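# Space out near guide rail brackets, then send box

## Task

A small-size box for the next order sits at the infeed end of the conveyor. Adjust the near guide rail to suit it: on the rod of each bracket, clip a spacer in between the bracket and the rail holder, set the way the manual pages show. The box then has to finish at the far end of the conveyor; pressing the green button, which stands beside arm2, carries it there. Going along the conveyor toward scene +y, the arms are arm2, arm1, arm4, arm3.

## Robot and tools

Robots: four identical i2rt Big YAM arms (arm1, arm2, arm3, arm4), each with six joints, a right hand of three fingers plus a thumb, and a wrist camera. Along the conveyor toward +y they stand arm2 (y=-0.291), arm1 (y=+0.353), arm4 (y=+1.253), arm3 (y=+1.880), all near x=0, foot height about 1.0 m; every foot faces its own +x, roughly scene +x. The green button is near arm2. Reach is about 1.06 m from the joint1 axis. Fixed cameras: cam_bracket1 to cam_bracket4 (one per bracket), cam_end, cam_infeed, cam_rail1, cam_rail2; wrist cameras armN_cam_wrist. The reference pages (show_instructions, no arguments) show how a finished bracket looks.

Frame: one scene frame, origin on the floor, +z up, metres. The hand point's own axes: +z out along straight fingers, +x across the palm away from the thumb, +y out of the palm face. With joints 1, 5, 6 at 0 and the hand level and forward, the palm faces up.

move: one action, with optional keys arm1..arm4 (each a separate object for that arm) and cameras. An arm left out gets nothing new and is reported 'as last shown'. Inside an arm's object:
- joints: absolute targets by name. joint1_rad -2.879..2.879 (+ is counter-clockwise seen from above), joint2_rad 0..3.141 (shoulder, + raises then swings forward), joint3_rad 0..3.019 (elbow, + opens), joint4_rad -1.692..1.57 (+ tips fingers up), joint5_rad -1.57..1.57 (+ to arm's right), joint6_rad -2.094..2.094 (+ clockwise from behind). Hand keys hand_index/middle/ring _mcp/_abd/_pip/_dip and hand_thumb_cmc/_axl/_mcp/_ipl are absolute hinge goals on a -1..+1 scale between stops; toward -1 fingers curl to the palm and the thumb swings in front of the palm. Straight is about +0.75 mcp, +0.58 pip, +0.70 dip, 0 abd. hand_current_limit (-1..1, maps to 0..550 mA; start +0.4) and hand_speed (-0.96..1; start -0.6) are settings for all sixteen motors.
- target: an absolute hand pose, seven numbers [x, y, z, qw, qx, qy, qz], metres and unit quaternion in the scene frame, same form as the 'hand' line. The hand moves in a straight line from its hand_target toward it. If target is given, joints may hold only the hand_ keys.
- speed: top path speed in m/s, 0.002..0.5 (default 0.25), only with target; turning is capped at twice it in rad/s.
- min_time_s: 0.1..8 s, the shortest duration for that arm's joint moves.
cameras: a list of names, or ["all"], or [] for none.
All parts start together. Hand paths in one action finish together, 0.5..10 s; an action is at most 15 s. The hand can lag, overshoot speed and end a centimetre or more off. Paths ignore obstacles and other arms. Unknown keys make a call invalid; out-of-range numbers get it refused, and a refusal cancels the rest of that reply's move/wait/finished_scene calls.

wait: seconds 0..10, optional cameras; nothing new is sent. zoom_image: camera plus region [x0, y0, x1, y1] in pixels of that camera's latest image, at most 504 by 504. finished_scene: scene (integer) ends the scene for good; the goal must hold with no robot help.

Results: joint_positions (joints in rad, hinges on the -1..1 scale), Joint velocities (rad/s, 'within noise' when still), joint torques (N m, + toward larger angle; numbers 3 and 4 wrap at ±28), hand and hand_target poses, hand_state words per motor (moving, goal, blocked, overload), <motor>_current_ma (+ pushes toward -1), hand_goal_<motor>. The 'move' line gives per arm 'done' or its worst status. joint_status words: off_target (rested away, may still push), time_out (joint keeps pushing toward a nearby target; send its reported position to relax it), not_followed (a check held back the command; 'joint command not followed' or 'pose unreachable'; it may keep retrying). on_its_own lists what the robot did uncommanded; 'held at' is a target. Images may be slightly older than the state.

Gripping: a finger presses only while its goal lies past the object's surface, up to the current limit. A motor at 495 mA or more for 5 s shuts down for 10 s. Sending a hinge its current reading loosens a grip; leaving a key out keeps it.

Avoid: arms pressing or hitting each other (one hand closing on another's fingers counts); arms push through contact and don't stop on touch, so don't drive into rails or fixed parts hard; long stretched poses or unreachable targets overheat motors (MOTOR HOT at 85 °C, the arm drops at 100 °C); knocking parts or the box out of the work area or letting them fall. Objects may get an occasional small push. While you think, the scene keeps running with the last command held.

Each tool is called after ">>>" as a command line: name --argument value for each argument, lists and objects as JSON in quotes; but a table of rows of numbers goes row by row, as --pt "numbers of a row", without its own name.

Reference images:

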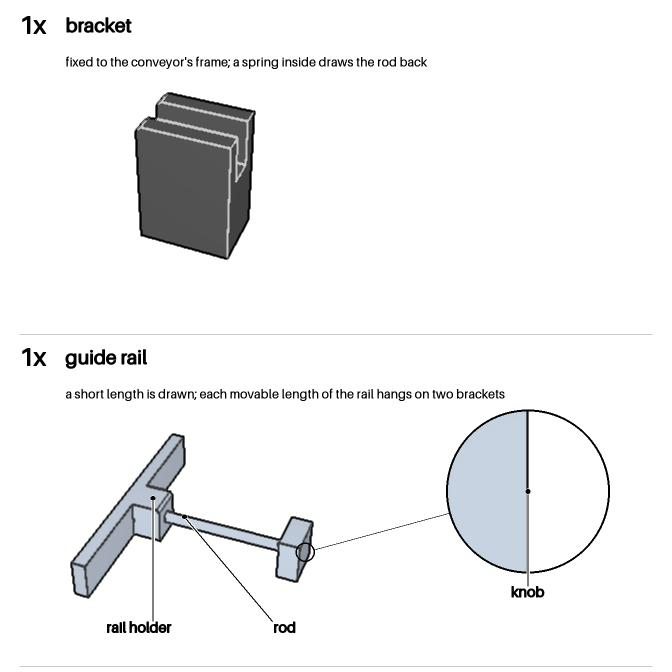

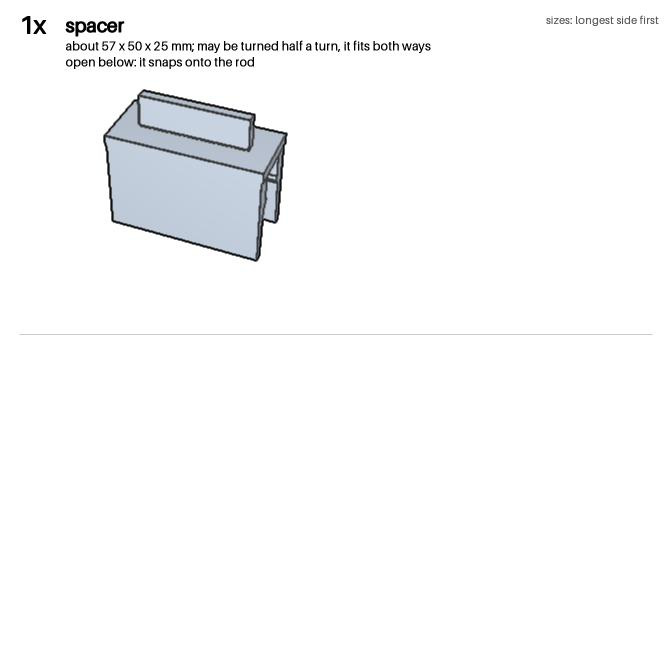

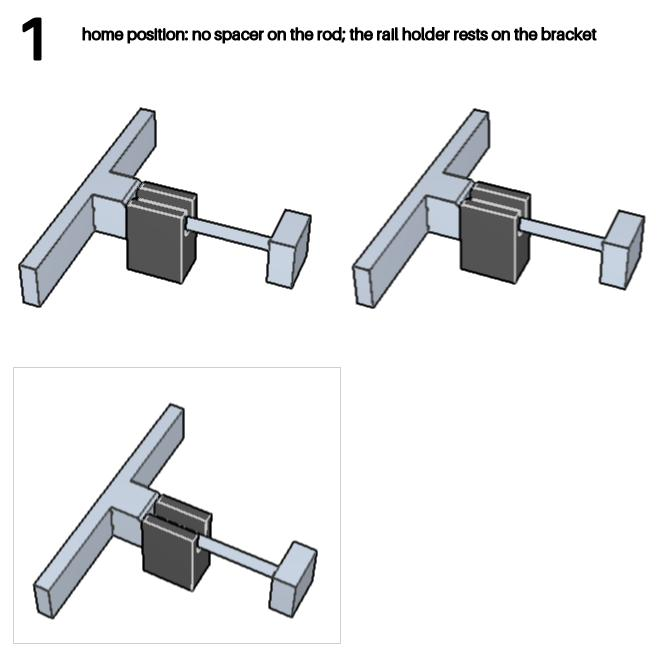

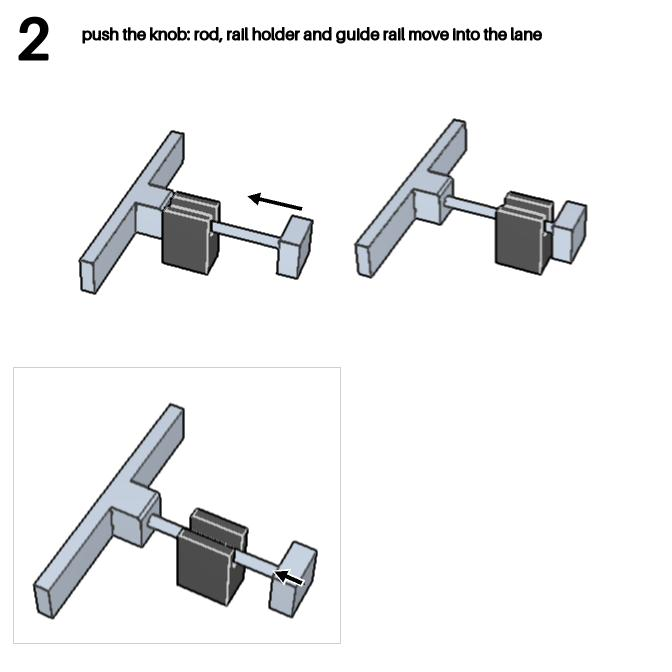

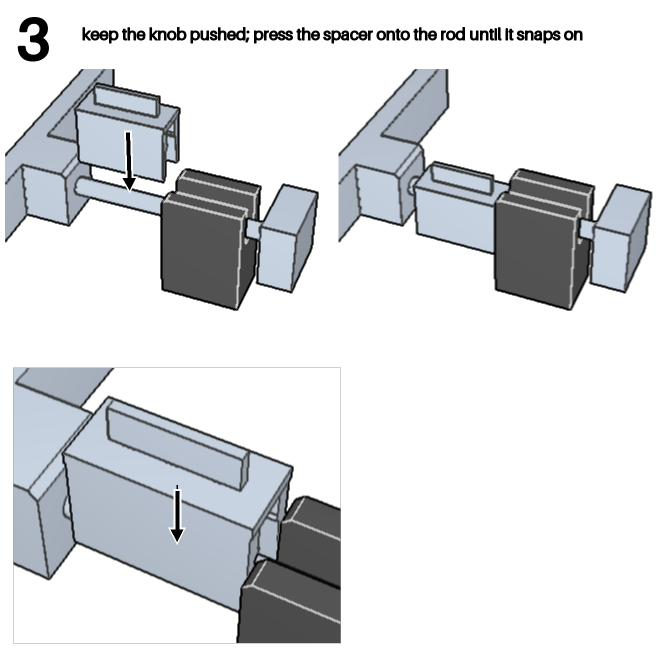

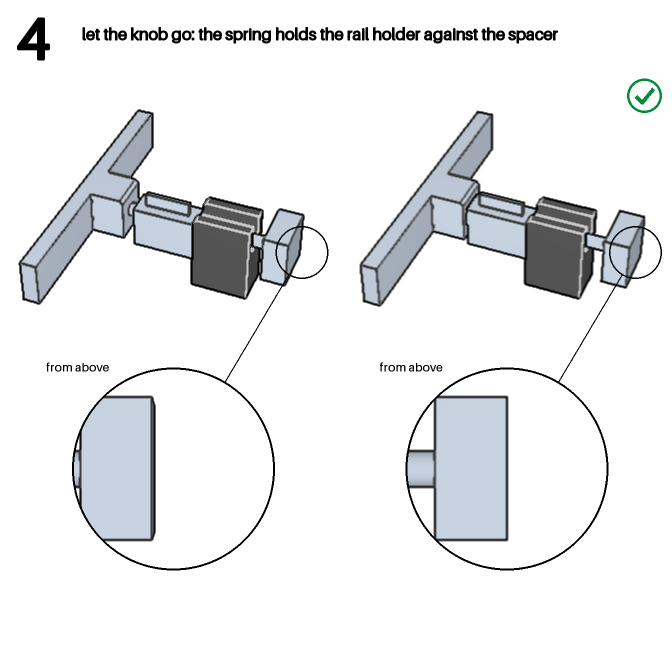

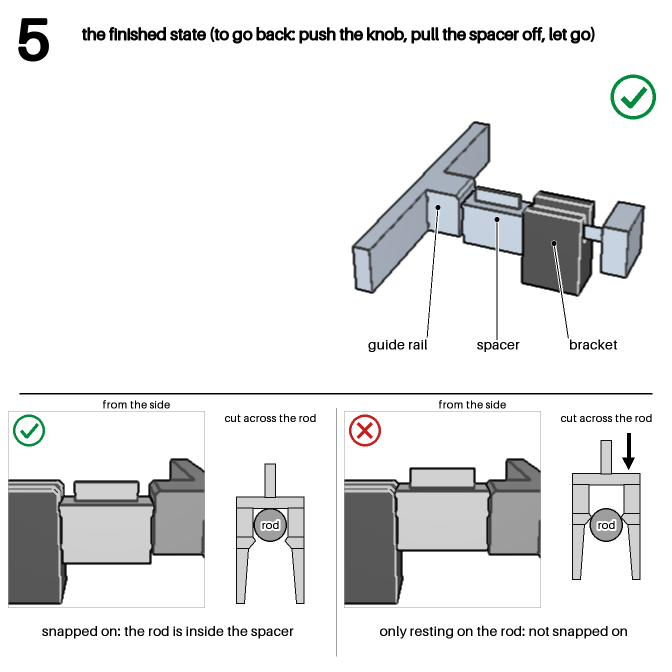

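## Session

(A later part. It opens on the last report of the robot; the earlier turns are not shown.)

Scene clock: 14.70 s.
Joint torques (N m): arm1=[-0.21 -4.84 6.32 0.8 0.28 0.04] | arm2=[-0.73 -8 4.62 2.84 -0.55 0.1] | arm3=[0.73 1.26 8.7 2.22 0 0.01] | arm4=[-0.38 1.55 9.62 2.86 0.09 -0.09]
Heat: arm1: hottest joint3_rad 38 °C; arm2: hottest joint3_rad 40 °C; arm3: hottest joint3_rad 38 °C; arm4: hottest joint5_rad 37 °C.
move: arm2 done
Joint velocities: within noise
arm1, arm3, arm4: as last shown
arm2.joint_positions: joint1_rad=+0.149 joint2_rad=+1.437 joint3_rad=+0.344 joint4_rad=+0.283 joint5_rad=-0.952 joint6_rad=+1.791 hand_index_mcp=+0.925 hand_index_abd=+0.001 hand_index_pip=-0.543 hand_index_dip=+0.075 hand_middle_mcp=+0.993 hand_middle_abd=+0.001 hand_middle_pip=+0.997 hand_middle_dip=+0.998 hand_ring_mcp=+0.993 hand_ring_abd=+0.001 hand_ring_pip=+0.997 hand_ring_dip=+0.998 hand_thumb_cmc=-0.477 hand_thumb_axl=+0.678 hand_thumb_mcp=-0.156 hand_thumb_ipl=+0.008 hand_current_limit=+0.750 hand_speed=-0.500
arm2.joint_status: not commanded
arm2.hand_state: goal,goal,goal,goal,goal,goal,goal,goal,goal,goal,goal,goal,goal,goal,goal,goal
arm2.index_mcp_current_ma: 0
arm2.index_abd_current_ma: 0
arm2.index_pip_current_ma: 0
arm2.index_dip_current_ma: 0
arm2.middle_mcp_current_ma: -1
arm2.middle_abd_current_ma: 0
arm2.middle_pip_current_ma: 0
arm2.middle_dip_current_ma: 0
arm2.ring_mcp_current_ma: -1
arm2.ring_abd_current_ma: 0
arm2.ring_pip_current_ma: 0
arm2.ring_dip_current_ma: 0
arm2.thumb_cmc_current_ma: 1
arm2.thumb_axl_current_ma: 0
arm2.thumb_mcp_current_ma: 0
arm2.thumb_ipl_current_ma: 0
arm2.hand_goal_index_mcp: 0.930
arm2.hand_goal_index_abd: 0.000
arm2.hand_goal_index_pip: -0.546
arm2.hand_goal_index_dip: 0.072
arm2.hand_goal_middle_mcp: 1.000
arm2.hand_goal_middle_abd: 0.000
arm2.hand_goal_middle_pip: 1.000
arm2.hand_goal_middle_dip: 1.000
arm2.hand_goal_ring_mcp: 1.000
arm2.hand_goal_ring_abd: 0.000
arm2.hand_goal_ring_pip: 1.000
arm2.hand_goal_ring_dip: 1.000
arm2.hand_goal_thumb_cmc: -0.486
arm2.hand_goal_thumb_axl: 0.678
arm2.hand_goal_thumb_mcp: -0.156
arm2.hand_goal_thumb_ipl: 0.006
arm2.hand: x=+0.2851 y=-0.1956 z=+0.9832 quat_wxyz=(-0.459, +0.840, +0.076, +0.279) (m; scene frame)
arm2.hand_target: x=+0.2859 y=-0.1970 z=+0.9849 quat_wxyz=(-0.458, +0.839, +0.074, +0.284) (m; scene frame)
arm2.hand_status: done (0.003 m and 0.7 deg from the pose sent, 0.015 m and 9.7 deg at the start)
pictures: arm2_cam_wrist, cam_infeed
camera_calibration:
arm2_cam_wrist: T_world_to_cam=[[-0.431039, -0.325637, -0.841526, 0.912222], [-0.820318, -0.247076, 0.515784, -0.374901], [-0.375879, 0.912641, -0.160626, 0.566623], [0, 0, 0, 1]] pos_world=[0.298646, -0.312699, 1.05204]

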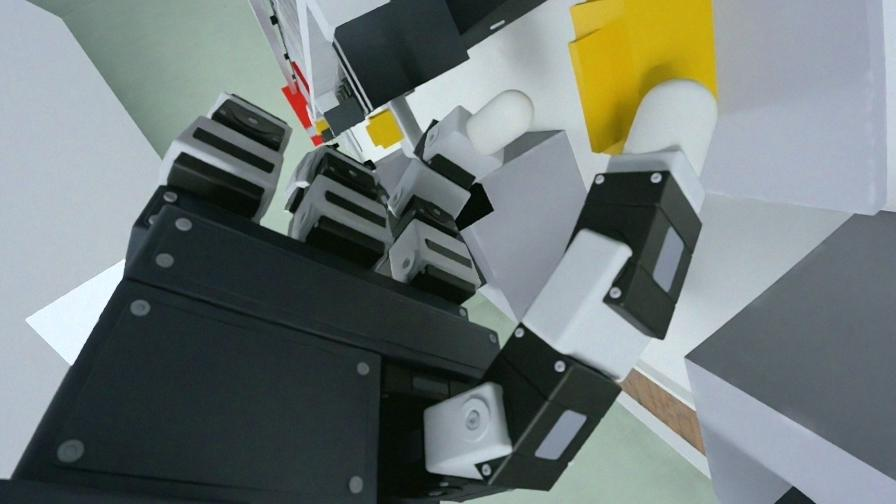

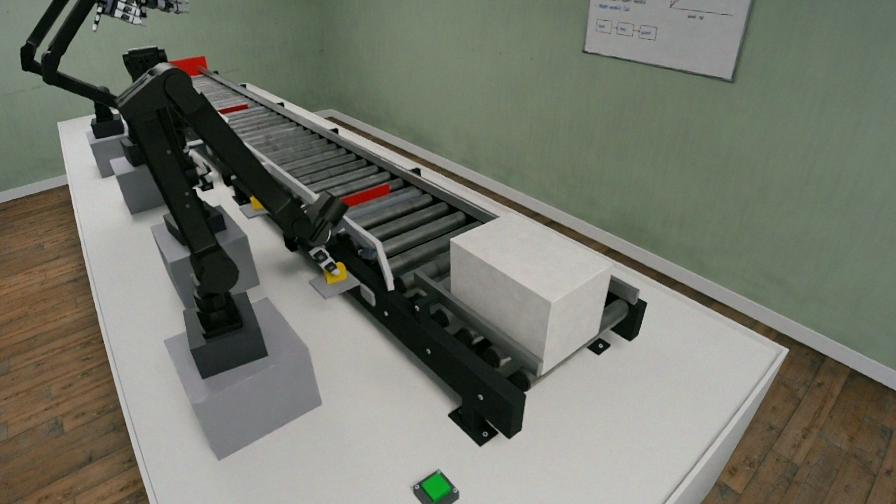

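>>> move --arm2 '{"target":[0.285,-0.196,0.952,0.4576,-0.8392,-0.0735,-0.2845],"speed":0.06}' --cameras '["arm2_cam_wrist","cam_infeed"]'

>>> zoom_image --camera "cam_infeed" --region '[280, 220, 400, 320]'

Scene clock: 16.13 s.
Joint torques (N m): arm1=[-0.21 -4.89 6.34 0.81 0.28 0.04] | arm2=[-1.32 -7.47 3.37 2.86 -0.53 0.1] | arm3=[0.97 0.73 8.87 2.04 0.03 0.02] | arm4=[-0.56 1.44 9.61 2.88 0.09 -0.09]
Heat: arm1: hottest joint3_rad 38 °C; arm2: hottest joint3_rad 40 °C; arm3: hottest joint3_rad 39 °C; arm4: hottest joint5_rad 37 °C.
move: arm2 done
Joint velocities: within noise
arm1, arm3, arm4: as last shown
arm2.joint_positions: joint1_rad=+0.149 joint2_rad=+1.577 joint3_rad=+0.327 joint4_rad=+0.463 joint5_rad=-0.949 joint6_rad=+1.796 hand_index_mcp=+0.925 hand_index_abd=+0.001 hand_index_pip=-0.543 hand_index_dip=+0.075 hand_middle_mcp=+0.993 hand_middle_abd=+0.001 hand_middle_pip=+0.997 hand_middle_dip=+0.998 hand_ring_mcp=+0.993 hand_ring_abd=+0.001 hand_ring_pip=+0.997 hand_ring_dip=+0.998 hand_thumb_cmc=-0.477 hand_thumb_axl=+0.678 hand_thumb_mcp=-0.156 hand_thumb_ipl=+0.008 hand_current_limit=+0.750 hand_speed=-0.500
arm2.joint_status: not commanded
arm2.hand_state: goal,goal,goal,goal,goal,goal,goal,goal,goal,goal,goal,goal,goal,goal,goal,goal
arm2.index_mcp_current_ma: 0
arm2.index_abd_current_ma: 0
arm2.index_pip_current_ma: 0
arm2.index_dip_current_ma: 0
arm2.middle_mcp_current_ma: -1
arm2.middle_abd_current_ma: 0
arm2.middle_pip_current_ma: 0
arm2.middle_dip_current_ma: 0
arm2.ring_mcp_current_ma: -1
arm2.ring_abd_current_ma: 0
arm2.ring_pip_current_ma: 0
arm2.ring_dip_current_ma: 0
arm2.thumb_cmc_current_ma: 1
arm2.thumb_axl_current_ma: 0
arm2.thumb_mcp_current_ma: 0
arm2.thumb_ipl_current_ma: 0
arm2.hand_goal_index_mcp: 0.930
arm2.hand_goal_index_abd: 0.000
arm2.hand_goal_index_pip: -0.546
arm2.hand_goal_index_dip: 0.072
arm2.hand_goal_middle_mcp: 1.000
arm2.hand_goal_middle_abd: 0.000
arm2.hand_goal_middle_pip: 1.000
arm2.hand_goal_middle_dip: 1.000
arm2.hand_goal_ring_mcp: 1.000
arm2.hand_goal_ring_abd: 0.000
arm2.hand_goal_ring_pip: 1.000
arm2.hand_goal_ring_dip: 1.000
arm2.hand_goal_thumb_cmc: -0.486
arm2.hand_goal_thumb_axl: 0.678
arm2.hand_goal_thumb_mcp: -0.156
arm2.hand_goal_thumb_ipl: 0.006
arm2.hand: x=+0.2877 y=-0.1960 z=+0.9565 quat_wxyz=(-0.457, +0.838, +0.079, +0.288) (m; scene frame)
arm2.hand_target: x=+0.2850 y=-0.1960 z=+0.9521 quat_wxyz=(-0.458, +0.839, +0.074, +0.284) (m; scene frame)
arm2.hand_status: done (0.005 m and 0.8 deg from the pose sent, 0.031 m and 0.7 deg at the start)
pictures: arm2_cam_wrist, cam_infeed
camera_calibration:
arm2_cam_wrist: T_world_to_cam=[[-0.415838, -0.324203, -0.849689, 0.894488], [-0.831382, -0.243182, 0.499666, -0.33982], [-0.368622, 0.914197, -0.168412, 0.569411], [0, 0, 0, 1]] pos_world=[0.299339, -0.313196, 1.02573]

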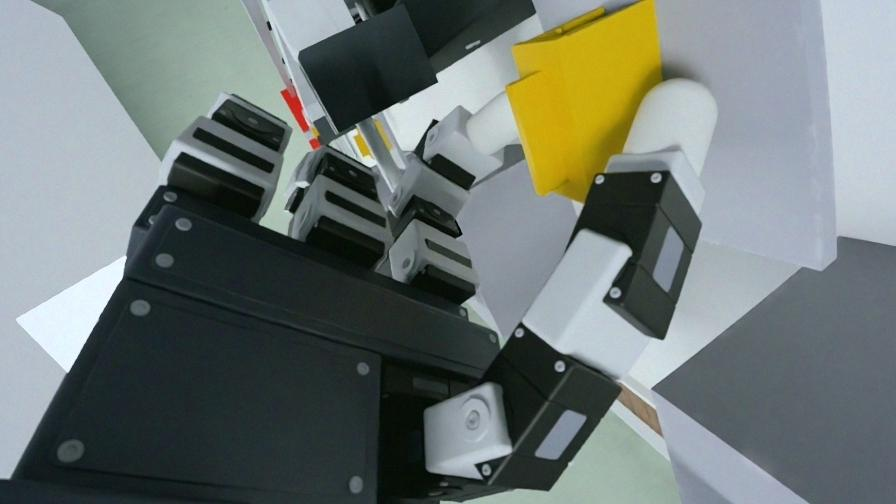

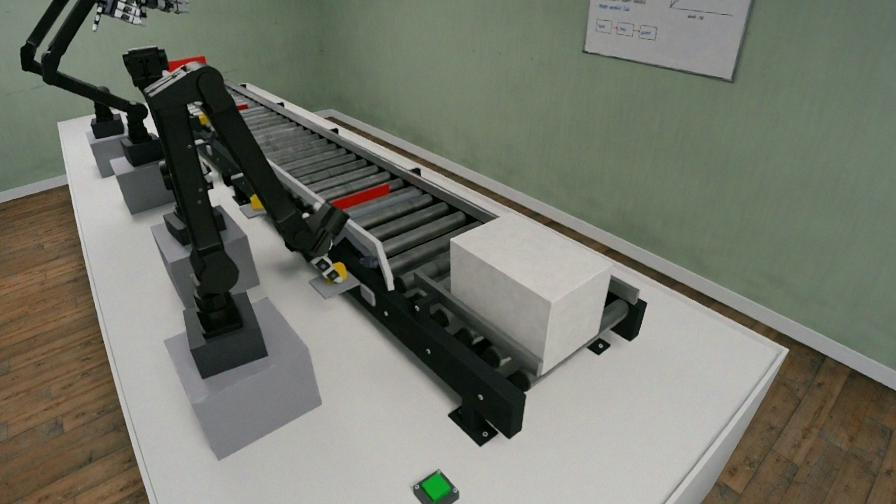

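Scaled by 4.200 from the camera's 896x504 image, which has a finer 1280x720 frame.

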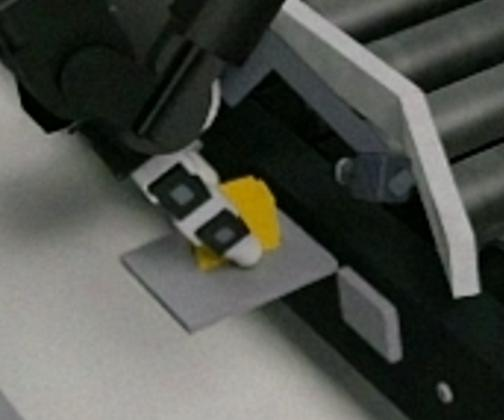

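>>> move --arm2 '{"joints":{"hand_index_mcp":0.60,"hand_thumb_mcp":-0.41}}' --cameras '["arm2_cam_wrist","cam_infeed"]'

Scene clock: 16.93 s.
Joint torques (N m): arm1=[-0.21 -4.78 6.35 0.8 0.28 0.03] | arm2=[-0.85 -7.3 3.69 2.69 -0.51 -0.01] | arm3=[0.62 0.97 8.68 2.15 0.01 -0.08] | arm4=[-0.56 1.38 9.62 2.89 0.1 -0.09]
Heat: arm1: hottest joint3_rad 38 °C; arm2: hottest joint3_rad 40 °C; arm3: hottest joint3_rad 39 °C; arm4: hottest joint3_rad 37 °C.
move: arm2 off_target
Joint velocities: within noise
arm1, arm3, arm4: as last shown
arm2.joint_positions: joint1_rad=+0.149 joint2_rad=+1.577 joint3_rad=+0.327 joint4_rad=+0.466 joint5_rad=-0.949 joint6_rad=+1.801 hand_index_mcp=+0.725 hand_index_abd=+0.001 hand_index_pip=-0.519 hand_index_dip=+0.075 hand_middle_mcp=+0.993 hand_middle_abd=+0.001 hand_middle_pip=+0.997 hand_middle_dip=+0.998 hand_ring_mcp=+0.993 hand_ring_abd=+0.001 hand_ring_pip=+0.997 hand_ring_dip=+0.998 hand_thumb_cmc=-0.478 hand_thumb_axl=+0.678 hand_thumb_mcp=-0.293 hand_thumb_ipl=+0.035 hand_current_limit=+0.750 hand_speed=-0.500
arm2.joint_status: hand_index_mcp off_target (ended at +0.725, target +0.600); hand_thumb_mcp off_target (ended at -0.293, target -0.410)
arm2.hand_state: blocked,goal,blocked,goal,goal,goal,goal,goal,goal,goal,goal,goal,goal,goal,blocked,blocked
arm2.index_mcp_current_ma: 259
arm2.index_abd_current_ma: 0
arm2.index_pip_current_ma: 11
arm2.index_dip_current_ma: 0
arm2.middle_mcp_current_ma: -1
arm2.middle_abd_current_ma: 0
arm2.middle_pip_current_ma: 0
arm2.middle_dip_current_ma: 0
arm2.ring_mcp_current_ma: -1
arm2.ring_abd_current_ma: 0
arm2.ring_pip_current_ma: 0
arm2.ring_dip_current_ma: 0
arm2.thumb_cmc_current_ma: 1
arm2.thumb_axl_current_ma: 0
arm2.thumb_mcp_current_ma: 333
arm2.thumb_ipl_current_ma: 23
arm2.hand_goal_index_mcp: 0.600
arm2.hand_goal_index_abd: 0.000
arm2.hand_goal_index_pip: -0.546
arm2.hand_goal_index_dip: 0.072
arm2.hand_goal_middle_mcp: 1.000
arm2.hand_goal_middle_abd: 0.000
arm2.hand_goal_middle_pip: 1.000
arm2.hand_goal_middle_dip: 1.000
arm2.hand_goal_ring_mcp: 1.000
arm2.hand_goal_ring_abd: 0.000
arm2.hand_goal_ring_pip: 1.000
arm2.hand_goal_ring_dip: 1.000
arm2.hand_goal_thumb_cmc: -0.486
arm2.hand_goal_thumb_axl: 0.678
arm2.hand_goal_thumb_mcp: -0.410
arm2.hand_goal_thumb_ipl: 0.006
arm2.hand: x=+0.2877 y=-0.1958 z=+0.9567 quat_wxyz=(-0.458, +0.837, +0.077, +0.288) (m; scene frame)
arm2.hand_target: x=+0.2850 y=-0.1960 z=+0.9521 quat_wxyz=(-0.458, +0.839, +0.074, +0.284) (m; scene frame)
arm2.hand_status: not commanded
pictures: arm2_cam_wrist, cam_infeed
camera_calibration:
arm2_cam_wrist: T_world_to_cam=[[-0.417933, -0.321544, -0.849671, 0.895854], [-0.830938, -0.242785, 0.500597, -0.340732], [-0.367251, 0.915241, -0.165715, 0.56655], [0, 0, 0, 1]] pos_world=[0.299346, -0.313198, 1.02564]

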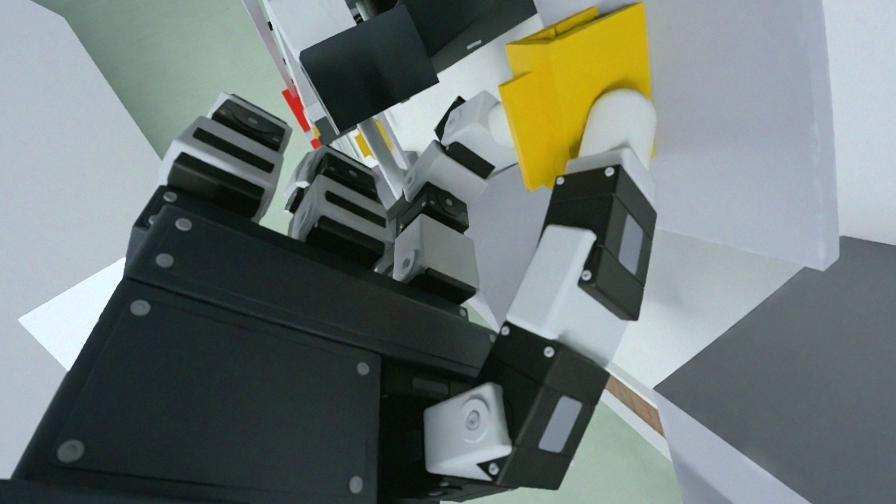

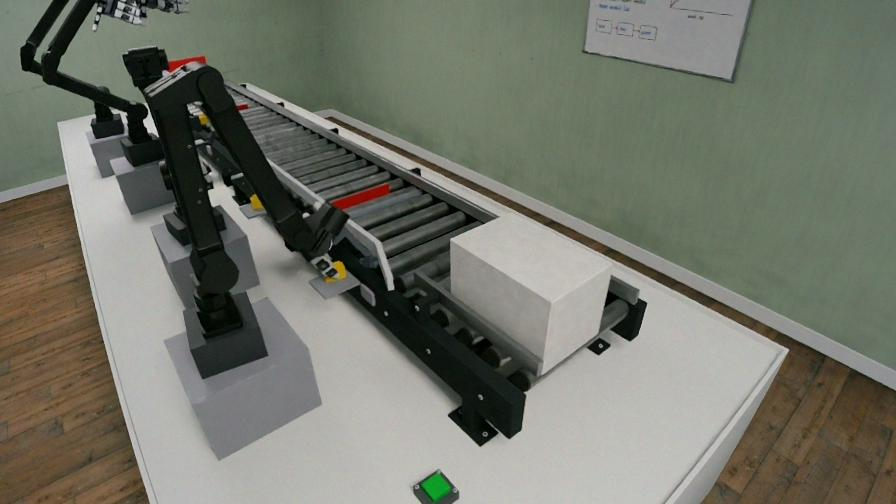

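>>> move --arm1 '{"target":[0.225,0.555,0.995,0,0.7071,0.7071,0],"speed":0.08}' --arm2 '{"target":[0.305,-0.196,1.02,0.4576,-0.8392,-0.0735,-0.2845],"speed":0.06}' --cameras '["arm2_cam_wrist","cam_bracket1","cam_bracket2"]'

Scene clock: 19.27 s.
Joint torques (N m): arm1=[-1.49 -4.19 6.15 1.03 0.51 -0.24] | arm2=[-0.38 -7.71 8.25 1.74 -0.57 -0.01] | arm3=[0.32 1.26 8.66 1.88 0.04 -0.07] | arm4=[-0.44 1.44 9.62 2.85 0.1 -0.09]
Heat: arm1: hottest joint3_rad 38 °C; arm2: hottest joint3_rad 40 °C; arm3: hottest joint3_rad 39 °C; arm4: hottest joint3_rad 37 °C.
move: arm1 done; arm2 off_target
Joint velocities: within noise
arm1.joint_positions: joint1_rad=+0.999 joint2_rad=+1.221 joint3_rad=+0.531 joint4_rad=-0.879 joint5_rad=-0.003 joint6_rad=+1.122 hand_index_mcp=-0.467 hand_index_abd=+0.000 hand_index_pip=-0.998 hand_index_dip=+0.838 hand_middle_mcp=-0.466 hand_middle_abd=+0.001 hand_middle_pip=-0.998 hand_middle_dip=+0.838 hand_ring_mcp=-0.468 hand_ring_abd=+0.001 hand_ring_pip=-0.998 hand_ring_dip=+0.837 hand_thumb_cmc=+0.715 hand_thumb_axl=+0.677 hand_thumb_mcp=+0.223 hand_thumb_ipl=+0.168 hand_current_limit=+0.750 hand_speed=-0.500
arm1.joint_status: not commanded
arm1.hand_state: goal,goal,goal,goal,goal,goal,goal,goal,goal,goal,goal,goal,goal,goal,goal,goal
arm1.index_mcp_current_ma: 23
arm1.index_abd_current_ma: 0
arm1.index_pip_current_ma: 2
arm1.index_dip_current_ma: -3
arm1.middle_mcp_current_ma: 26
arm1.middle_abd_current_ma: 1
arm1.middle_pip_current_ma: 2
arm1.middle_dip_current_ma: -3
arm1.ring_mcp_current_ma: 21
arm1.ring_abd_current_ma: 1
arm1.ring_pip_current_ma: 2
arm1.ring_dip_current_ma: -4
arm1.thumb_cmc_current_ma: 1
arm1.thumb_axl_current_ma: -1
arm1.thumb_mcp_current_ma: -5
arm1.thumb_ipl_current_ma: 0
arm1.hand_goal_index_mcp: -0.478
arm1.hand_goal_index_abd: 0.000
arm1.hand_goal_index_pip: -1.000
arm1.hand_goal_index_dip: 0.840
arm1.hand_goal_middle_mcp: -0.478
arm1.hand_goal_middle_abd: 0.000
arm1.hand_goal_middle_pip: -1.000
arm1.hand_goal_middle_dip: 0.840
arm1.hand_goal_ring_mcp: -0.478
arm1.hand_goal_ring_abd: 0.000
arm1.hand_goal_ring_pip: -1.000
arm1.hand_goal_ring_dip: 0.840
arm1.hand_goal_thumb_cmc: 0.714
arm1.hand_goal_thumb_axl: 0.678
arm1.hand_goal_thumb_mcp: 0.226
arm1.hand_goal_thumb_ipl: 0.168
arm1.hand: x=+0.2205 y=+0.5552 z=+0.9986 quat_wxyz=(-0.002, +0.709, +0.705, +0.000) (m; scene frame)
arm1.hand_target: x=+0.2249 y=+0.5550 z=+0.9952 quat_wxyz=(+0.000, +0.707, +0.707, +0.000) (m; scene frame)
arm1.hand_status: done (0.006 m and 0.4 deg from the pose sent, 0.057 m and 0.4 deg at the start)
arm2.joint_positions: joint1_rad=+0.149 joint2_rad=+1.341 joint3_rad=+0.385 joint4_rad=+0.136 joint5_rad=-0.948 joint6_rad=+1.801 hand_index_mcp=+0.716 hand_index_abd=+0.001 hand_index_pip=-0.503 hand_index_dip=+0.085 hand_middle_mcp=+0.993 hand_middle_abd=+0.001 hand_middle_pip=+0.997 hand_middle_dip=+0.998 hand_ring_mcp=+0.993 hand_ring_abd=+0.001 hand_ring_pip=+0.997 hand_ring_dip=+0.998 hand_thumb_cmc=-0.481 hand_thumb_axl=+0.678 hand_thumb_mcp=-0.295 hand_thumb_ipl=+0.035 hand_current_limit=+0.750 hand_speed=-0.500
arm2.joint_status: not commanded
arm2.hand_state: blocked,goal,blocked,goal,goal,goal,goal,goal,goal,goal,goal,goal,goal,goal,blocked,blocked
arm2.index_mcp_current_ma: 224
arm2.index_abd_current_ma: 0
arm2.index_pip_current_ma: 28
arm2.index_dip_current_ma: 3
arm2.middle_mcp_current_ma: -1
arm2.middle_abd_current_ma: 0
arm2.middle_pip_current_ma: 0
arm2.middle_dip_current_ma: 0
arm2.ring_mcp_current_ma: -1
arm2.ring_abd_current_ma: 0
arm2.ring_pip_current_ma: 0
arm2.ring_dip_current_ma: 0
arm2.thumb_cmc_current_ma: 0
arm2.thumb_axl_current_ma: 0
arm2.thumb_mcp_current_ma: 323
arm2.thumb_ipl_current_ma: 23
arm2.hand_goal_index_mcp: 0.600
arm2.hand_goal_index_abd: 0.000
arm2.hand_goal_index_pip: -0.546
arm2.hand_goal_index_dip: 0.072
arm2.hand_goal_middle_mcp: 1.000
arm2.hand_goal_middle_abd: 0.000
arm2.hand_goal_middle_pip: 1.000
arm2.hand_goal_middle_dip: 1.000
arm2.hand_goal_ring_mcp: 1.000
arm2.hand_goal_ring_abd: 0.000
arm2.hand_goal_ring_pip: 1.000
arm2.hand_goal_ring_dip: 1.000
arm2.hand_goal_thumb_cmc: -0.486
arm2.hand_goal_thumb_axl: 0.678
arm2.hand_goal_thumb_mcp: -0.410
arm2.hand_goal_thumb_ipl: 0.006
arm2.hand: x=+0.2904 y=-0.1959 z=+1.0083 quat_wxyz=(-0.459, +0.843, +0.069, +0.273) (m; scene frame)
arm2.hand_target: x=+0.3047 y=-0.1960 z=+1.0203 quat_wxyz=(-0.458, +0.839, +0.074, +0.285) (m; scene frame)
arm2.hand_status: off_target (0.019 m and 1.4 deg from the pose sent, 0.066 m and 0.6 deg at the start)
arm3, arm4: as last shown
pictures: arm2_cam_wrist, cam_bracket1, cam_bracket2
camera_calibration:
arm2_cam_wrist: T_world_to_cam=[[-0.447988, -0.32171, -0.834152, 0.93383], [-0.812804, -0.242044, 0.529872, -0.399022], [-0.372367, 0.915378, -0.153054, 0.564945], [0, 0, 0, 1]] pos_world=[0.304385, -0.313297, 1.07685]

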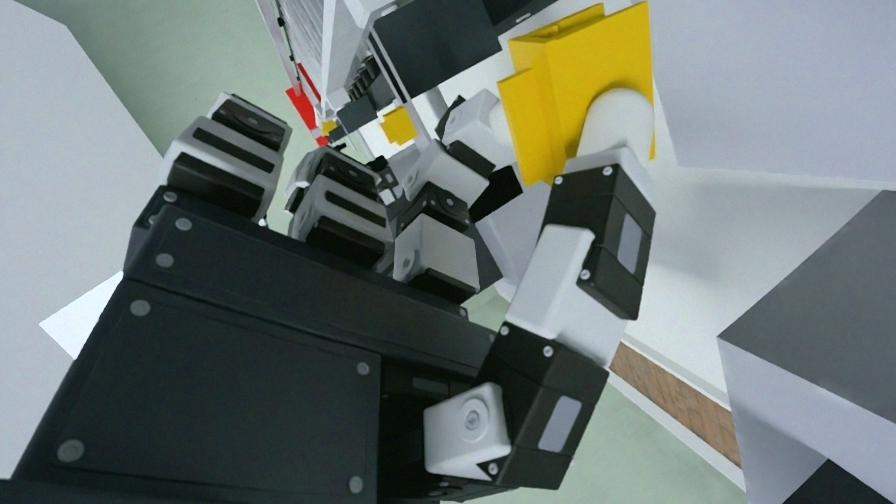

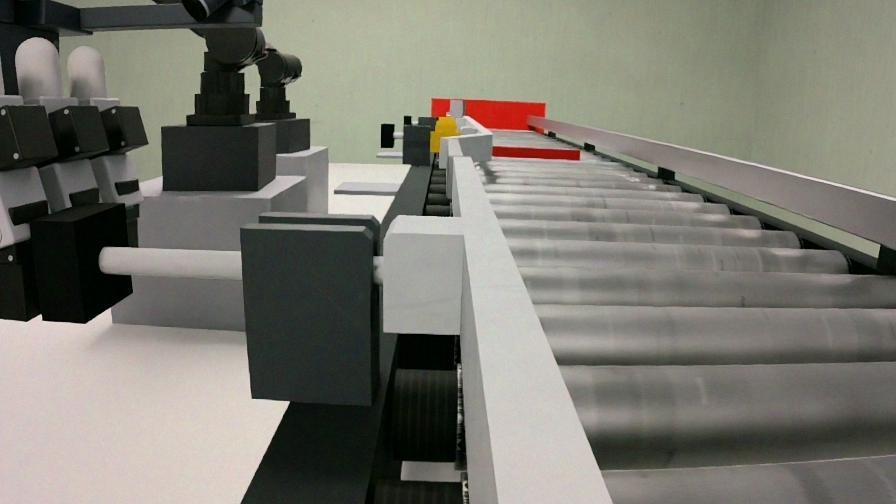

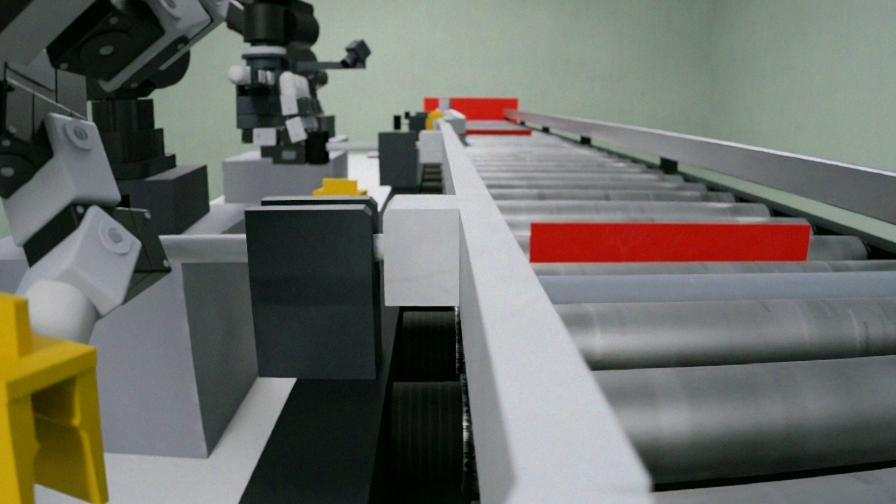

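>>> move --arm1 '{"target":[0.265,0.555,0.998,0,0.7071,0.7071,0],"speed":0.08}' --arm2 '{"target":[0.325,-0.190,1.145,0.4836,-0.8277,-0.1565,-0.2376],"speed":0.15}'

>>> move --arm1 '{"target":[0.305,0.556,1.000,0,0.7071,0.7071,0],"speed":0.08}' --arm2 '{"target":[0.375,-0.040,1.145,0.4794,-0.8303,-0.1420,-0.2460],"speed":0.12}' --cameras '["arm2_cam_wrist","cam_bracket1","cam_bracket2"]'

Scene clock: 21.17 s.
Joint torques (N m): arm1=[-2.73 -4.48 10.06 0.7 1.41 -0.33] | arm2=[-1.49 -8.53 10.67 1.22 -1.08 -0.11] | arm3=[0.91 1.26 8.57 2.04 0 -0.02] | arm4=[-0.56 1.55 9.61 2.88 0.1 -0.09]
Heat: arm1: hottest joint3_rad 38 °C; arm2: hottest joint3_rad 40 °C; arm3: hottest joint3_rad 39 °C; arm4: hottest joint3_rad 37 °C.
move: arm1 off_target; arm2 off_target
Joint velocities: within noise
arm1.joint_positions: joint1_rad=+0.887 joint2_rad=+1.268 joint3_rad=+0.533 joint4_rad=-0.879 joint5_rad=-0.023 joint6_rad=+1.003 hand_index_mcp=-0.479 hand_index_abd=-0.023 hand_index_pip=-0.998 hand_index_dip=+0.838 hand_middle_mcp=-0.466 hand_middle_abd=+0.001 hand_middle_pip=-0.998 hand_middle_dip=+0.838 hand_ring_mcp=-0.468 hand_ring_abd=+0.001 hand_ring_pip=-0.998 hand_ring_dip=+0.837 hand_thumb_cmc=+0.715 hand_thumb_axl=+0.677 hand_thumb_mcp=+0.223 hand_thumb_ipl=+0.168 hand_current_limit=+0.750 hand_speed=-0.500
arm1.joint_status: not commanded
arm1.hand_state: goal,blocked,goal,goal,goal,goal,goal,goal,goal,goal,goal,goal,goal,goal,goal,goal
arm1.index_mcp_current_ma: -1
arm1.index_abd_current_ma: -47
arm1.index_pip_current_ma: 2
arm1.index_dip_current_ma: -3
arm1.middle_mcp_current_ma: 26
arm1.middle_abd_current_ma: 1
arm1.middle_pip_current_ma: 2
arm1.middle_dip_current_ma: -3
arm1.ring_mcp_current_ma: 21
arm1.ring_abd_current_ma: 1
arm1.ring_pip_current_ma: 2
arm1.ring_dip_current_ma: -4
arm1.thumb_cmc_current_ma: 1
arm1.thumb_axl_current_ma: -1
arm1.thumb_mcp_current_ma: -5
arm1.thumb_ipl_current_ma: 0
arm1.hand_goal_index_mcp: -0.478
arm1.hand_goal_index_abd: 0.000
arm1.hand_goal_index_pip: -1.000
arm1.hand_goal_index_dip: 0.840
arm1.hand_goal_middle_mcp: -0.478
arm1.hand_goal_middle_abd: 0.000
arm1.hand_goal_middle_pip: -1.000
arm1.hand_goal_middle_dip: 0.840
arm1.hand_goal_ring_mcp: -0.478
arm1.hand_goal_ring_abd: 0.000
arm1.hand_goal_ring_pip: -1.000
arm1.hand_goal_ring_dip: 0.840
arm1.hand_goal_thumb_cmc: 0.714
arm1.hand_goal_thumb_axl: 0.678
arm1.hand_goal_thumb_mcp: 0.226
arm1.hand_goal_thumb_ipl: 0.168
arm1.hand: x=+0.2397 y=+0.5398 z=+0.9857 quat_wxyz=(-0.006, +0.707, +0.707, -0.024) (m; scene frame)
arm1.hand_target: x=+0.2636 y=+0.5541 z=+0.9992 quat_wxyz=(+0.001, +0.707, +0.707, +0.000) (m; scene frame)
arm1.hand_status: off_target (0.032 m and 2.9 deg from the pose sent, 0.045 m and 0.4 deg at the start)
arm2.joint_positions: joint1_rad=+0.132 joint2_rad=+1.182 joint3_rad=+0.719 joint4_rad=-0.653 joint5_rad=-1.077 joint6_rad=+1.469 hand_index_mcp=+0.715 hand_index_abd=+0.001 hand_index_pip=-0.502 hand_index_dip=+0.086 hand_middle_mcp=+0.993 hand_middle_abd=+0.001 hand_middle_pip=+0.997 hand_middle_dip=+0.998 hand_ring_mcp=+0.993 hand_ring_abd=+0.001 hand_ring_pip=+0.997 hand_ring_dip=+0.998 hand_thumb_cmc=-0.483 hand_thumb_axl=+0.678 hand_thumb_mcp=-0.295 hand_thumb_ipl=+0.035 hand_current_limit=+0.750 hand_speed=-0.500
arm2.joint_status: not commanded
arm2.hand_state: blocked,goal,blocked,goal,goal,goal,goal,goal,goal,goal,goal,goal,goal,goal,blocked,blocked
arm2.index_mcp_current_ma: 221
arm2.index_abd_current_ma: 0
arm2.index_pip_current_ma: 29
arm2.index_dip_current_ma: 3
arm2.middle_mcp_current_ma: -1
arm2.middle_abd_current_ma: 0
arm2.middle_pip_current_ma: 0
arm2.middle_dip_current_ma: 0
arm2.ring_mcp_current_ma: -1
arm2.ring_abd_current_ma: 0
arm2.ring_pip_current_ma: 0
arm2.ring_dip_current_ma: 0
arm2.thumb_cmc_current_ma: 0
arm2.thumb_axl_current_ma: 0
arm2.thumb_mcp_current_ma: 322
arm2.thumb_ipl_current_ma: 23
arm2.hand_goal_index_mcp: 0.600
arm2.hand_goal_index_abd: 0.000
arm2.hand_goal_index_pip: -0.546
arm2.hand_goal_index_dip: 0.072
arm2.hand_goal_middle_mcp: 1.000
arm2.hand_goal_middle_abd: 0.000
arm2.hand_goal_middle_pip: 1.000
arm2.hand_goal_middle_dip: 1.000
arm2.hand_goal_ring_mcp: 1.000
arm2.hand_goal_ring_abd: 0.000
arm2.hand_goal_ring_pip: 1.000
arm2.hand_goal_ring_dip: 1.000
arm2.hand_goal_thumb_cmc: -0.486
arm2.hand_goal_thumb_axl: 0.678
arm2.hand_goal_thumb_mcp: -0.410
arm2.hand_goal_thumb_ipl: 0.006
arm2.hand: x=+0.3113 y=-0.1867 z=+1.1286 quat_wxyz=(-0.487, +0.832, +0.148, +0.221) (m; scene frame)
arm2.hand_target: x=+0.3245 y=-0.1900 z=+1.1451 quat_wxyz=(-0.483, +0.828, +0.156, +0.238) (m; scene frame)
arm2.hand_status: off_target (0.022 m and 2.2 deg from the pose sent, 0.141 m and 11.3 deg at the start)
arm3.joint_positions: joint1_rad=-0.066 joint2_rad=+0.623 joint3_rad=+1.407 joint4_rad=-1.267 joint5_rad=-0.036 joint6_rad=+1.128 hand_index_mcp=+0.754 hand_index_abd=+0.001 hand_index_pip=+0.577 hand_index_dip=+0.696 hand_middle_mcp=+0.754 hand_middle_abd=+0.001 hand_middle_pip=+0.577 hand_middle_dip=+0.696 hand_ring_mcp=+0.754 hand_ring_abd=+0.001 hand_ring_pip=+0.577 hand_ring_dip=+0.696 hand_thumb_cmc=+0.714 hand_thumb_axl=+0.677 hand_thumb_mcp=+0.226 hand_thumb_ipl=+0.168 hand_current_limit=+0.400 hand_speed=-0.600
arm3.joint_status: not commanded
arm3.hand_state: goal,goal,goal,goal,goal,goal,goal,goal,goal,goal,goal,goal,goal,goal,goal,goal
arm3.index_mcp_current_ma: 0
arm3.index_abd_current_ma: 0
arm3.index_pip_current_ma: 1
arm3.index_dip_current_ma: 0
arm3.middle_mcp_current_ma: 0
arm3.middle_abd_current_ma: 1
arm3.middle_pip_current_ma: 1
arm3.middle_dip_current_ma: 0
arm3.ring_mcp_current_ma: 0
arm3.ring_abd_current_ma: 0
arm3.ring_pip_current_ma: 1
arm3.ring_dip_current_ma: 0
arm3.thumb_cmc_current_ma: 0
arm3.thumb_axl_current_ma: -1
arm3.thumb_mcp_current_ma: 0
arm3.thumb_ipl_current_ma: 0
arm3.hand_goal_index_mcp: 0.754
arm3.hand_goal_index_abd: 0.000
arm3.hand_goal_index_pip: 0.576
arm3.hand_goal_index_dip: 0.696
arm3.hand_goal_middle_mcp: 0.754
arm3.hand_goal_middle_abd: 0.000
arm3.hand_goal_middle_pip: 0.576
arm3.hand_goal_middle_dip: 0.696
arm3.hand_goal_ring_mcp: 0.754
arm3.hand_goal_ring_abd: 0.000
arm3.hand_goal_ring_pip: 0.576
arm3.hand_goal_ring_dip: 0.696
arm3.hand_goal_thumb_cmc: 0.714
arm3.hand_goal_thumb_axl: 0.678
arm3.hand_goal_thumb_mcp: 0.226
arm3.hand_goal_thumb_ipl: 0.168
arm3.hand: x=+0.1674 y=+1.7468 z=+1.5789 quat_wxyz=(+0.148, +0.846, +0.109, +0.500) (m; scene frame)
arm3.hand_target: x=+0.1644 y=+1.7474 z=+1.5900 quat_wxyz=(+0.152, +0.840, +0.109, +0.510) (m; scene frame)
arm3.hand_status: not commanded
arm4.joint_positions: joint1_rad=+0.036 joint2_rad=+0.636 joint3_rad=+1.438 joint4_rad=-1.159 joint5_rad=-0.065 joint6_rad=+1.072 hand_index_mcp=+0.755 hand_index_abd=+0.001 hand_index_pip=+0.577 hand_index_dip=+0.696 hand_middle_mcp=+0.755 hand_middle_abd=+0.001 hand_middle_pip=+0.577 hand_middle_dip=+0.696 hand_ring_mcp=+0.755 hand_ring_abd=+0.001 hand_ring_pip=+0.577 hand_ring_dip=+0.696 hand_thumb_cmc=+0.715 hand_thumb_axl=+0.677 hand_thumb_mcp=+0.226 hand_thumb_ipl=+0.168 hand_current_limit=+0.400 hand_speed=-0.600
arm4.joint_status: not commanded
arm4.hand_state: goal,goal,goal,goal,goal,goal,goal,goal,goal,goal,goal,goal,goal,goal,goal,goal
arm4.index_mcp_current_ma: 2
arm4.index_abd_current_ma: 1
arm4.index_pip_current_ma: 1
arm4.index_dip_current_ma: 0
arm4.middle_mcp_current_ma: 2
arm4.middle_abd_current_ma: 0
arm4.middle_pip_current_ma: 1
arm4.middle_dip_current_ma: 0
arm4.ring_mcp_current_ma: 2
arm4.ring_abd_current_ma: 1
arm4.ring_pip_current_ma: 1
arm4.ring_dip_current_ma: 0
arm4.thumb_cmc_current_ma: 2
arm4.thumb_axl_current_ma: -1
arm4.thumb_mcp_current_ma: 0
arm4.thumb_ipl_current_ma: 0
arm4.hand_goal_index_mcp: 0.754
arm4.hand_goal_index_abd: 0.000
arm4.hand_goal_index_pip: 0.576
arm4.hand_goal_index_dip: 0.696
arm4.hand_goal_middle_mcp: 0.754
arm4.hand_goal_middle_abd: 0.000
arm4.hand_goal_middle_pip: 0.576
arm4.hand_goal_middle_dip: 0.696
arm4.hand_goal_ring_mcp: 0.754
arm4.hand_goal_ring_abd: 0.000
arm4.hand_goal_ring_pip: 0.576
arm4.hand_goal_ring_dip: 0.696
arm4.hand_goal_thumb_cmc: 0.714
arm4.hand_goal_thumb_axl: 0.678
arm4.hand_goal_thumb_mcp: 0.226
arm4.hand_goal_thumb_ipl: 0.168
arm4.hand: x=+0.3151 y=+1.2167 z=+1.6294 quat_wxyz=(+0.081, +0.779, +0.272, +0.559) (m; scene frame)
arm4.hand_target: x=+0.3107 y=+1.2162 z=+1.6444 quat_wxyz=(+0.084, +0.770, +0.270, +0.572) (m; scene frame)
arm4.hand_status: not commanded
pictures: none

Scene clock: 23.23 s.
Joint torques (N m): arm1=[-4.07 -5.3 11.67 1.46 2.28 -0.37] | arm2=[0.09 -9.29 11.69 3.26 -0.34 0.09] | arm3=[0.67 0.26 8.75 2.22 0.03 0.02] | arm4=[-0.44 1.44 9.62 2.88 0.08 -0.09]
Heat: arm1: hottest joint3_rad 38 °C; arm2: hottest joint3_rad 40 °C; arm3: hottest joint3_rad 39 °C; arm4: hottest joint3_rad 37 °C.
move: arm1 off_target; arm2 off_target
Joint velocities: within noise
arm1.joint_positions: joint1_rad=+0.799 joint2_rad=+1.322 joint3_rad=+0.574 joint4_rad=-0.908 joint5_rad=-0.042 joint6_rad=+0.904 hand_index_mcp=-0.493 hand_index_abd=-0.041 hand_index_pip=-0.998 hand_index_dip=+0.838 hand_middle_mcp=-0.468 hand_middle_abd=+0.003 hand_middle_pip=-0.998 hand_middle_dip=+0.838 hand_ring_mcp=-0.468 hand_ring_abd=+0.001 hand_ring_pip=-0.998 hand_ring_dip=+0.837 hand_thumb_cmc=+0.715 hand_thumb_axl=+0.677 hand_thumb_mcp=+0.223 hand_thumb_ipl=+0.168 hand_current_limit=+0.750 hand_speed=-0.500
arm1.joint_status: not commanded
arm1.hand_state: goal,blocked,goal,goal,goal,goal,goal,goal,goal,goal,goal,goal,goal,goal,goal,goal
arm1.index_mcp_current_ma: -34
arm1.index_abd_current_ma: -97
arm1.index_pip_current_ma: 2
arm1.index_dip_current_ma: -3
arm1.middle_mcp_current_ma: 20
arm1.middle_abd_current_ma: 4
arm1.middle_pip_current_ma: 2
arm1.middle_dip_current_ma: -3
arm1.ring_mcp_current_ma: 21
arm1.ring_abd_current_ma: 1
arm1.ring_pip_current_ma: 2
arm1.ring_dip_current_ma: -4
arm1.thumb_cmc_current_ma: 1
arm1.thumb_axl_current_ma: -1
arm1.thumb_mcp_current_ma: -5
arm1.thumb_ipl_current_ma: 0
arm1.hand_goal_index_mcp: -0.478
arm1.hand_goal_index_abd: 0.000
arm1.hand_goal_index_pip: -1.000
arm1.hand_goal_index_dip: 0.840
arm1.hand_goal_middle_mcp: -0.478
arm1.hand_goal_middle_abd: 0.000
arm1.hand_goal_middle_pip: -1.000
arm1.hand_goal_middle_dip: 0.840
arm1.hand_goal_ring_mcp: -0.478
arm1.hand_goal_ring_abd: 0.000
arm1.hand_goal_ring_pip: -1.000
arm1.hand_goal_ring_dip: 0.840
arm1.hand_goal_thumb_cmc: 0.714
arm1.hand_goal_thumb_axl: 0.678
arm1.hand_goal_thumb_mcp: 0.226
arm1.hand_goal_thumb_ipl: 0.168
arm1.hand: x=+0.2592 y=+0.5362 z=+0.9815 quat_wxyz=(-0.015, +0.702, +0.710, -0.046) (m; scene frame)
arm1.hand_target: x=+0.3012 y=+0.5535 z=+1.0033 quat_wxyz=(+0.002, +0.708, +0.706, +0.000) (m; scene frame)
arm1.hand_status: off_target (0.053 m and 5.5 deg from the pose sent, 0.069 m and 2.9 deg at the start)
arm2.joint_positions: joint1_rad=+0.518 joint2_rad=+1.323 joint3_rad=+0.788 joint4_rad=-0.138 joint5_rad=-0.792 joint6_rad=+2.004 hand_index_mcp=+0.715 hand_index_abd=+0.001 hand_index_pip=-0.502 hand_index_dip=+0.086 hand_middle_mcp=+0.993 hand_middle_abd=+0.001 hand_middle_pip=+0.997 hand_middle_dip=+0.998 hand_ring_mcp=+0.993 hand_ring_abd=+0.001 hand_ring_pip=+0.997 hand_ring_dip=+0.998 hand_thumb_cmc=-0.483 hand_thumb_axl=+0.678 hand_thumb_mcp=-0.295 hand_thumb_ipl=+0.035 hand_current_limit=+0.750 hand_speed=-0.500
arm2.joint_status: not commanded
arm2.hand_state: blocked,goal,blocked,goal,goal,goal,goal,goal,goal,goal,goal,goal,goal,goal,blocked,blocked
arm2.index_mcp_current_ma: 220
arm2.index_abd_current_ma: 0
arm2.index_pip_current_ma: 29
arm2.index_dip_current_ma: 3
arm2.middle_mcp_current_ma: -1
arm2.middle_abd_current_ma: 0
arm2.middle_pip_current_ma: 0
arm2.middle_dip_current_ma: 0
arm2.ring_mcp_current_ma: -1
arm2.ring_abd_current_ma: 0
arm2.ring_pip_current_ma: 0
arm2.ring_dip_current_ma: 0
arm2.thumb_cmc_current_ma: 0
arm2.thumb_axl_current_ma: 0
arm2.thumb_mcp_current_ma: 322
arm2.thumb_ipl_current_ma: 23
arm2.hand_goal_index_mcp: 0.600
arm2.hand_goal_index_abd: 0.000
arm2.hand_goal_index_pip: -0.546
arm2.hand_goal_index_dip: 0.072
arm2.hand_goal_middle_mcp: 1.000
arm2.hand_goal_middle_abd: 0.000
arm2.hand_goal_middle_pip: 1.000
arm2.hand_goal_middle_dip: 1.000
arm2.hand_goal_ring_mcp: 1.000
arm2.hand_goal_ring_abd: 0.000
arm2.hand_goal_ring_pip: 1.000
arm2.hand_goal_ring_dip: 1.000
arm2.hand_goal_thumb_cmc: -0.486
arm2.hand_goal_thumb_axl: 0.678
arm2.hand_goal_thumb_mcp: -0.410
arm2.hand_goal_thumb_ipl: 0.006
arm2.hand: x=+0.3572 y=-0.0482 z=+1.1313 quat_wxyz=(-0.476, +0.837, +0.138, +0.232) (m; scene frame)
arm2.hand_target: x=+0.3740 y=-0.0406 z=+1.1453 quat_wxyz=(-0.480, +0.830, +0.142, +0.246) (m; scene frame)
arm2.hand_status: off_target (0.024 m and 1.9 deg from the pose sent, 0.161 m and 3.1 deg at the start)
arm3, arm4: as last shown
pictures: arm2_cam_wrist, cam_bracket1, cam_bracket2
camera_calibration:
arm2_cam_wrist: T_world_to_cam=[[-0.393273, -0.39985, -0.827923, 1.08347], [-0.759136, -0.366799, 0.537747, -0.40823], [-0.518699, 0.839987, -0.159289, 0.529055], [0, 0, 0, 1]] pos_world=[0.390619, -0.16091, 1.20083]

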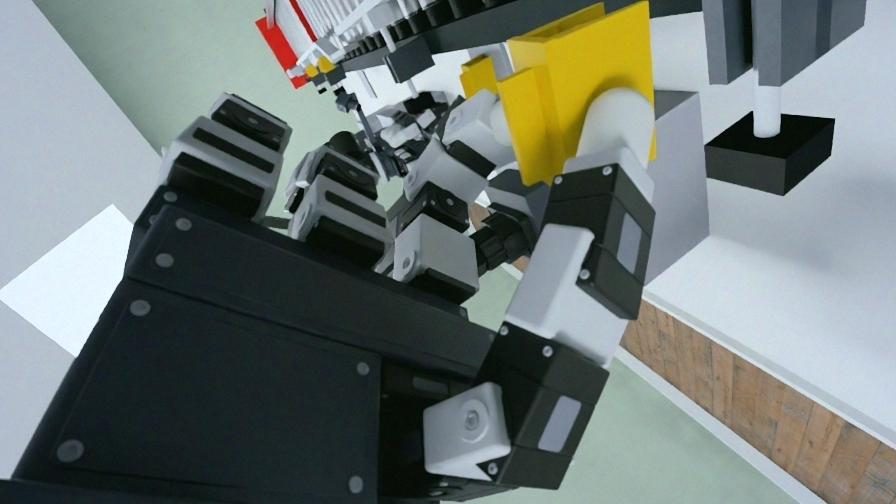

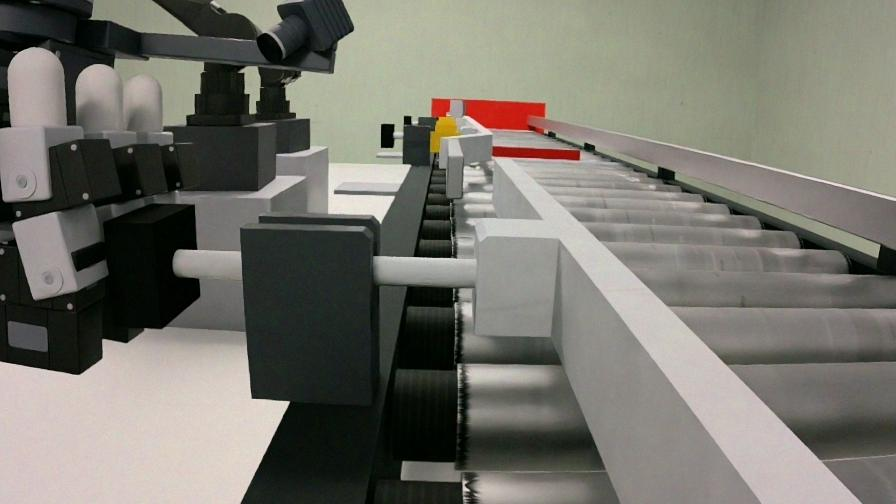

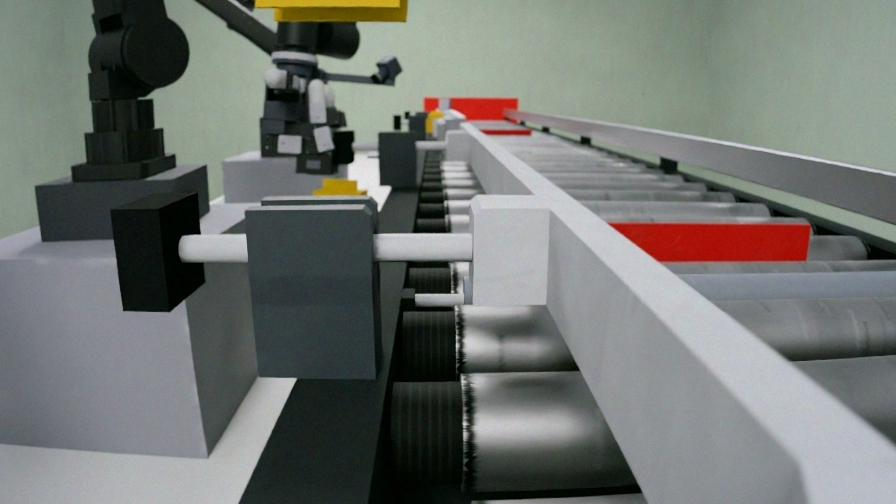

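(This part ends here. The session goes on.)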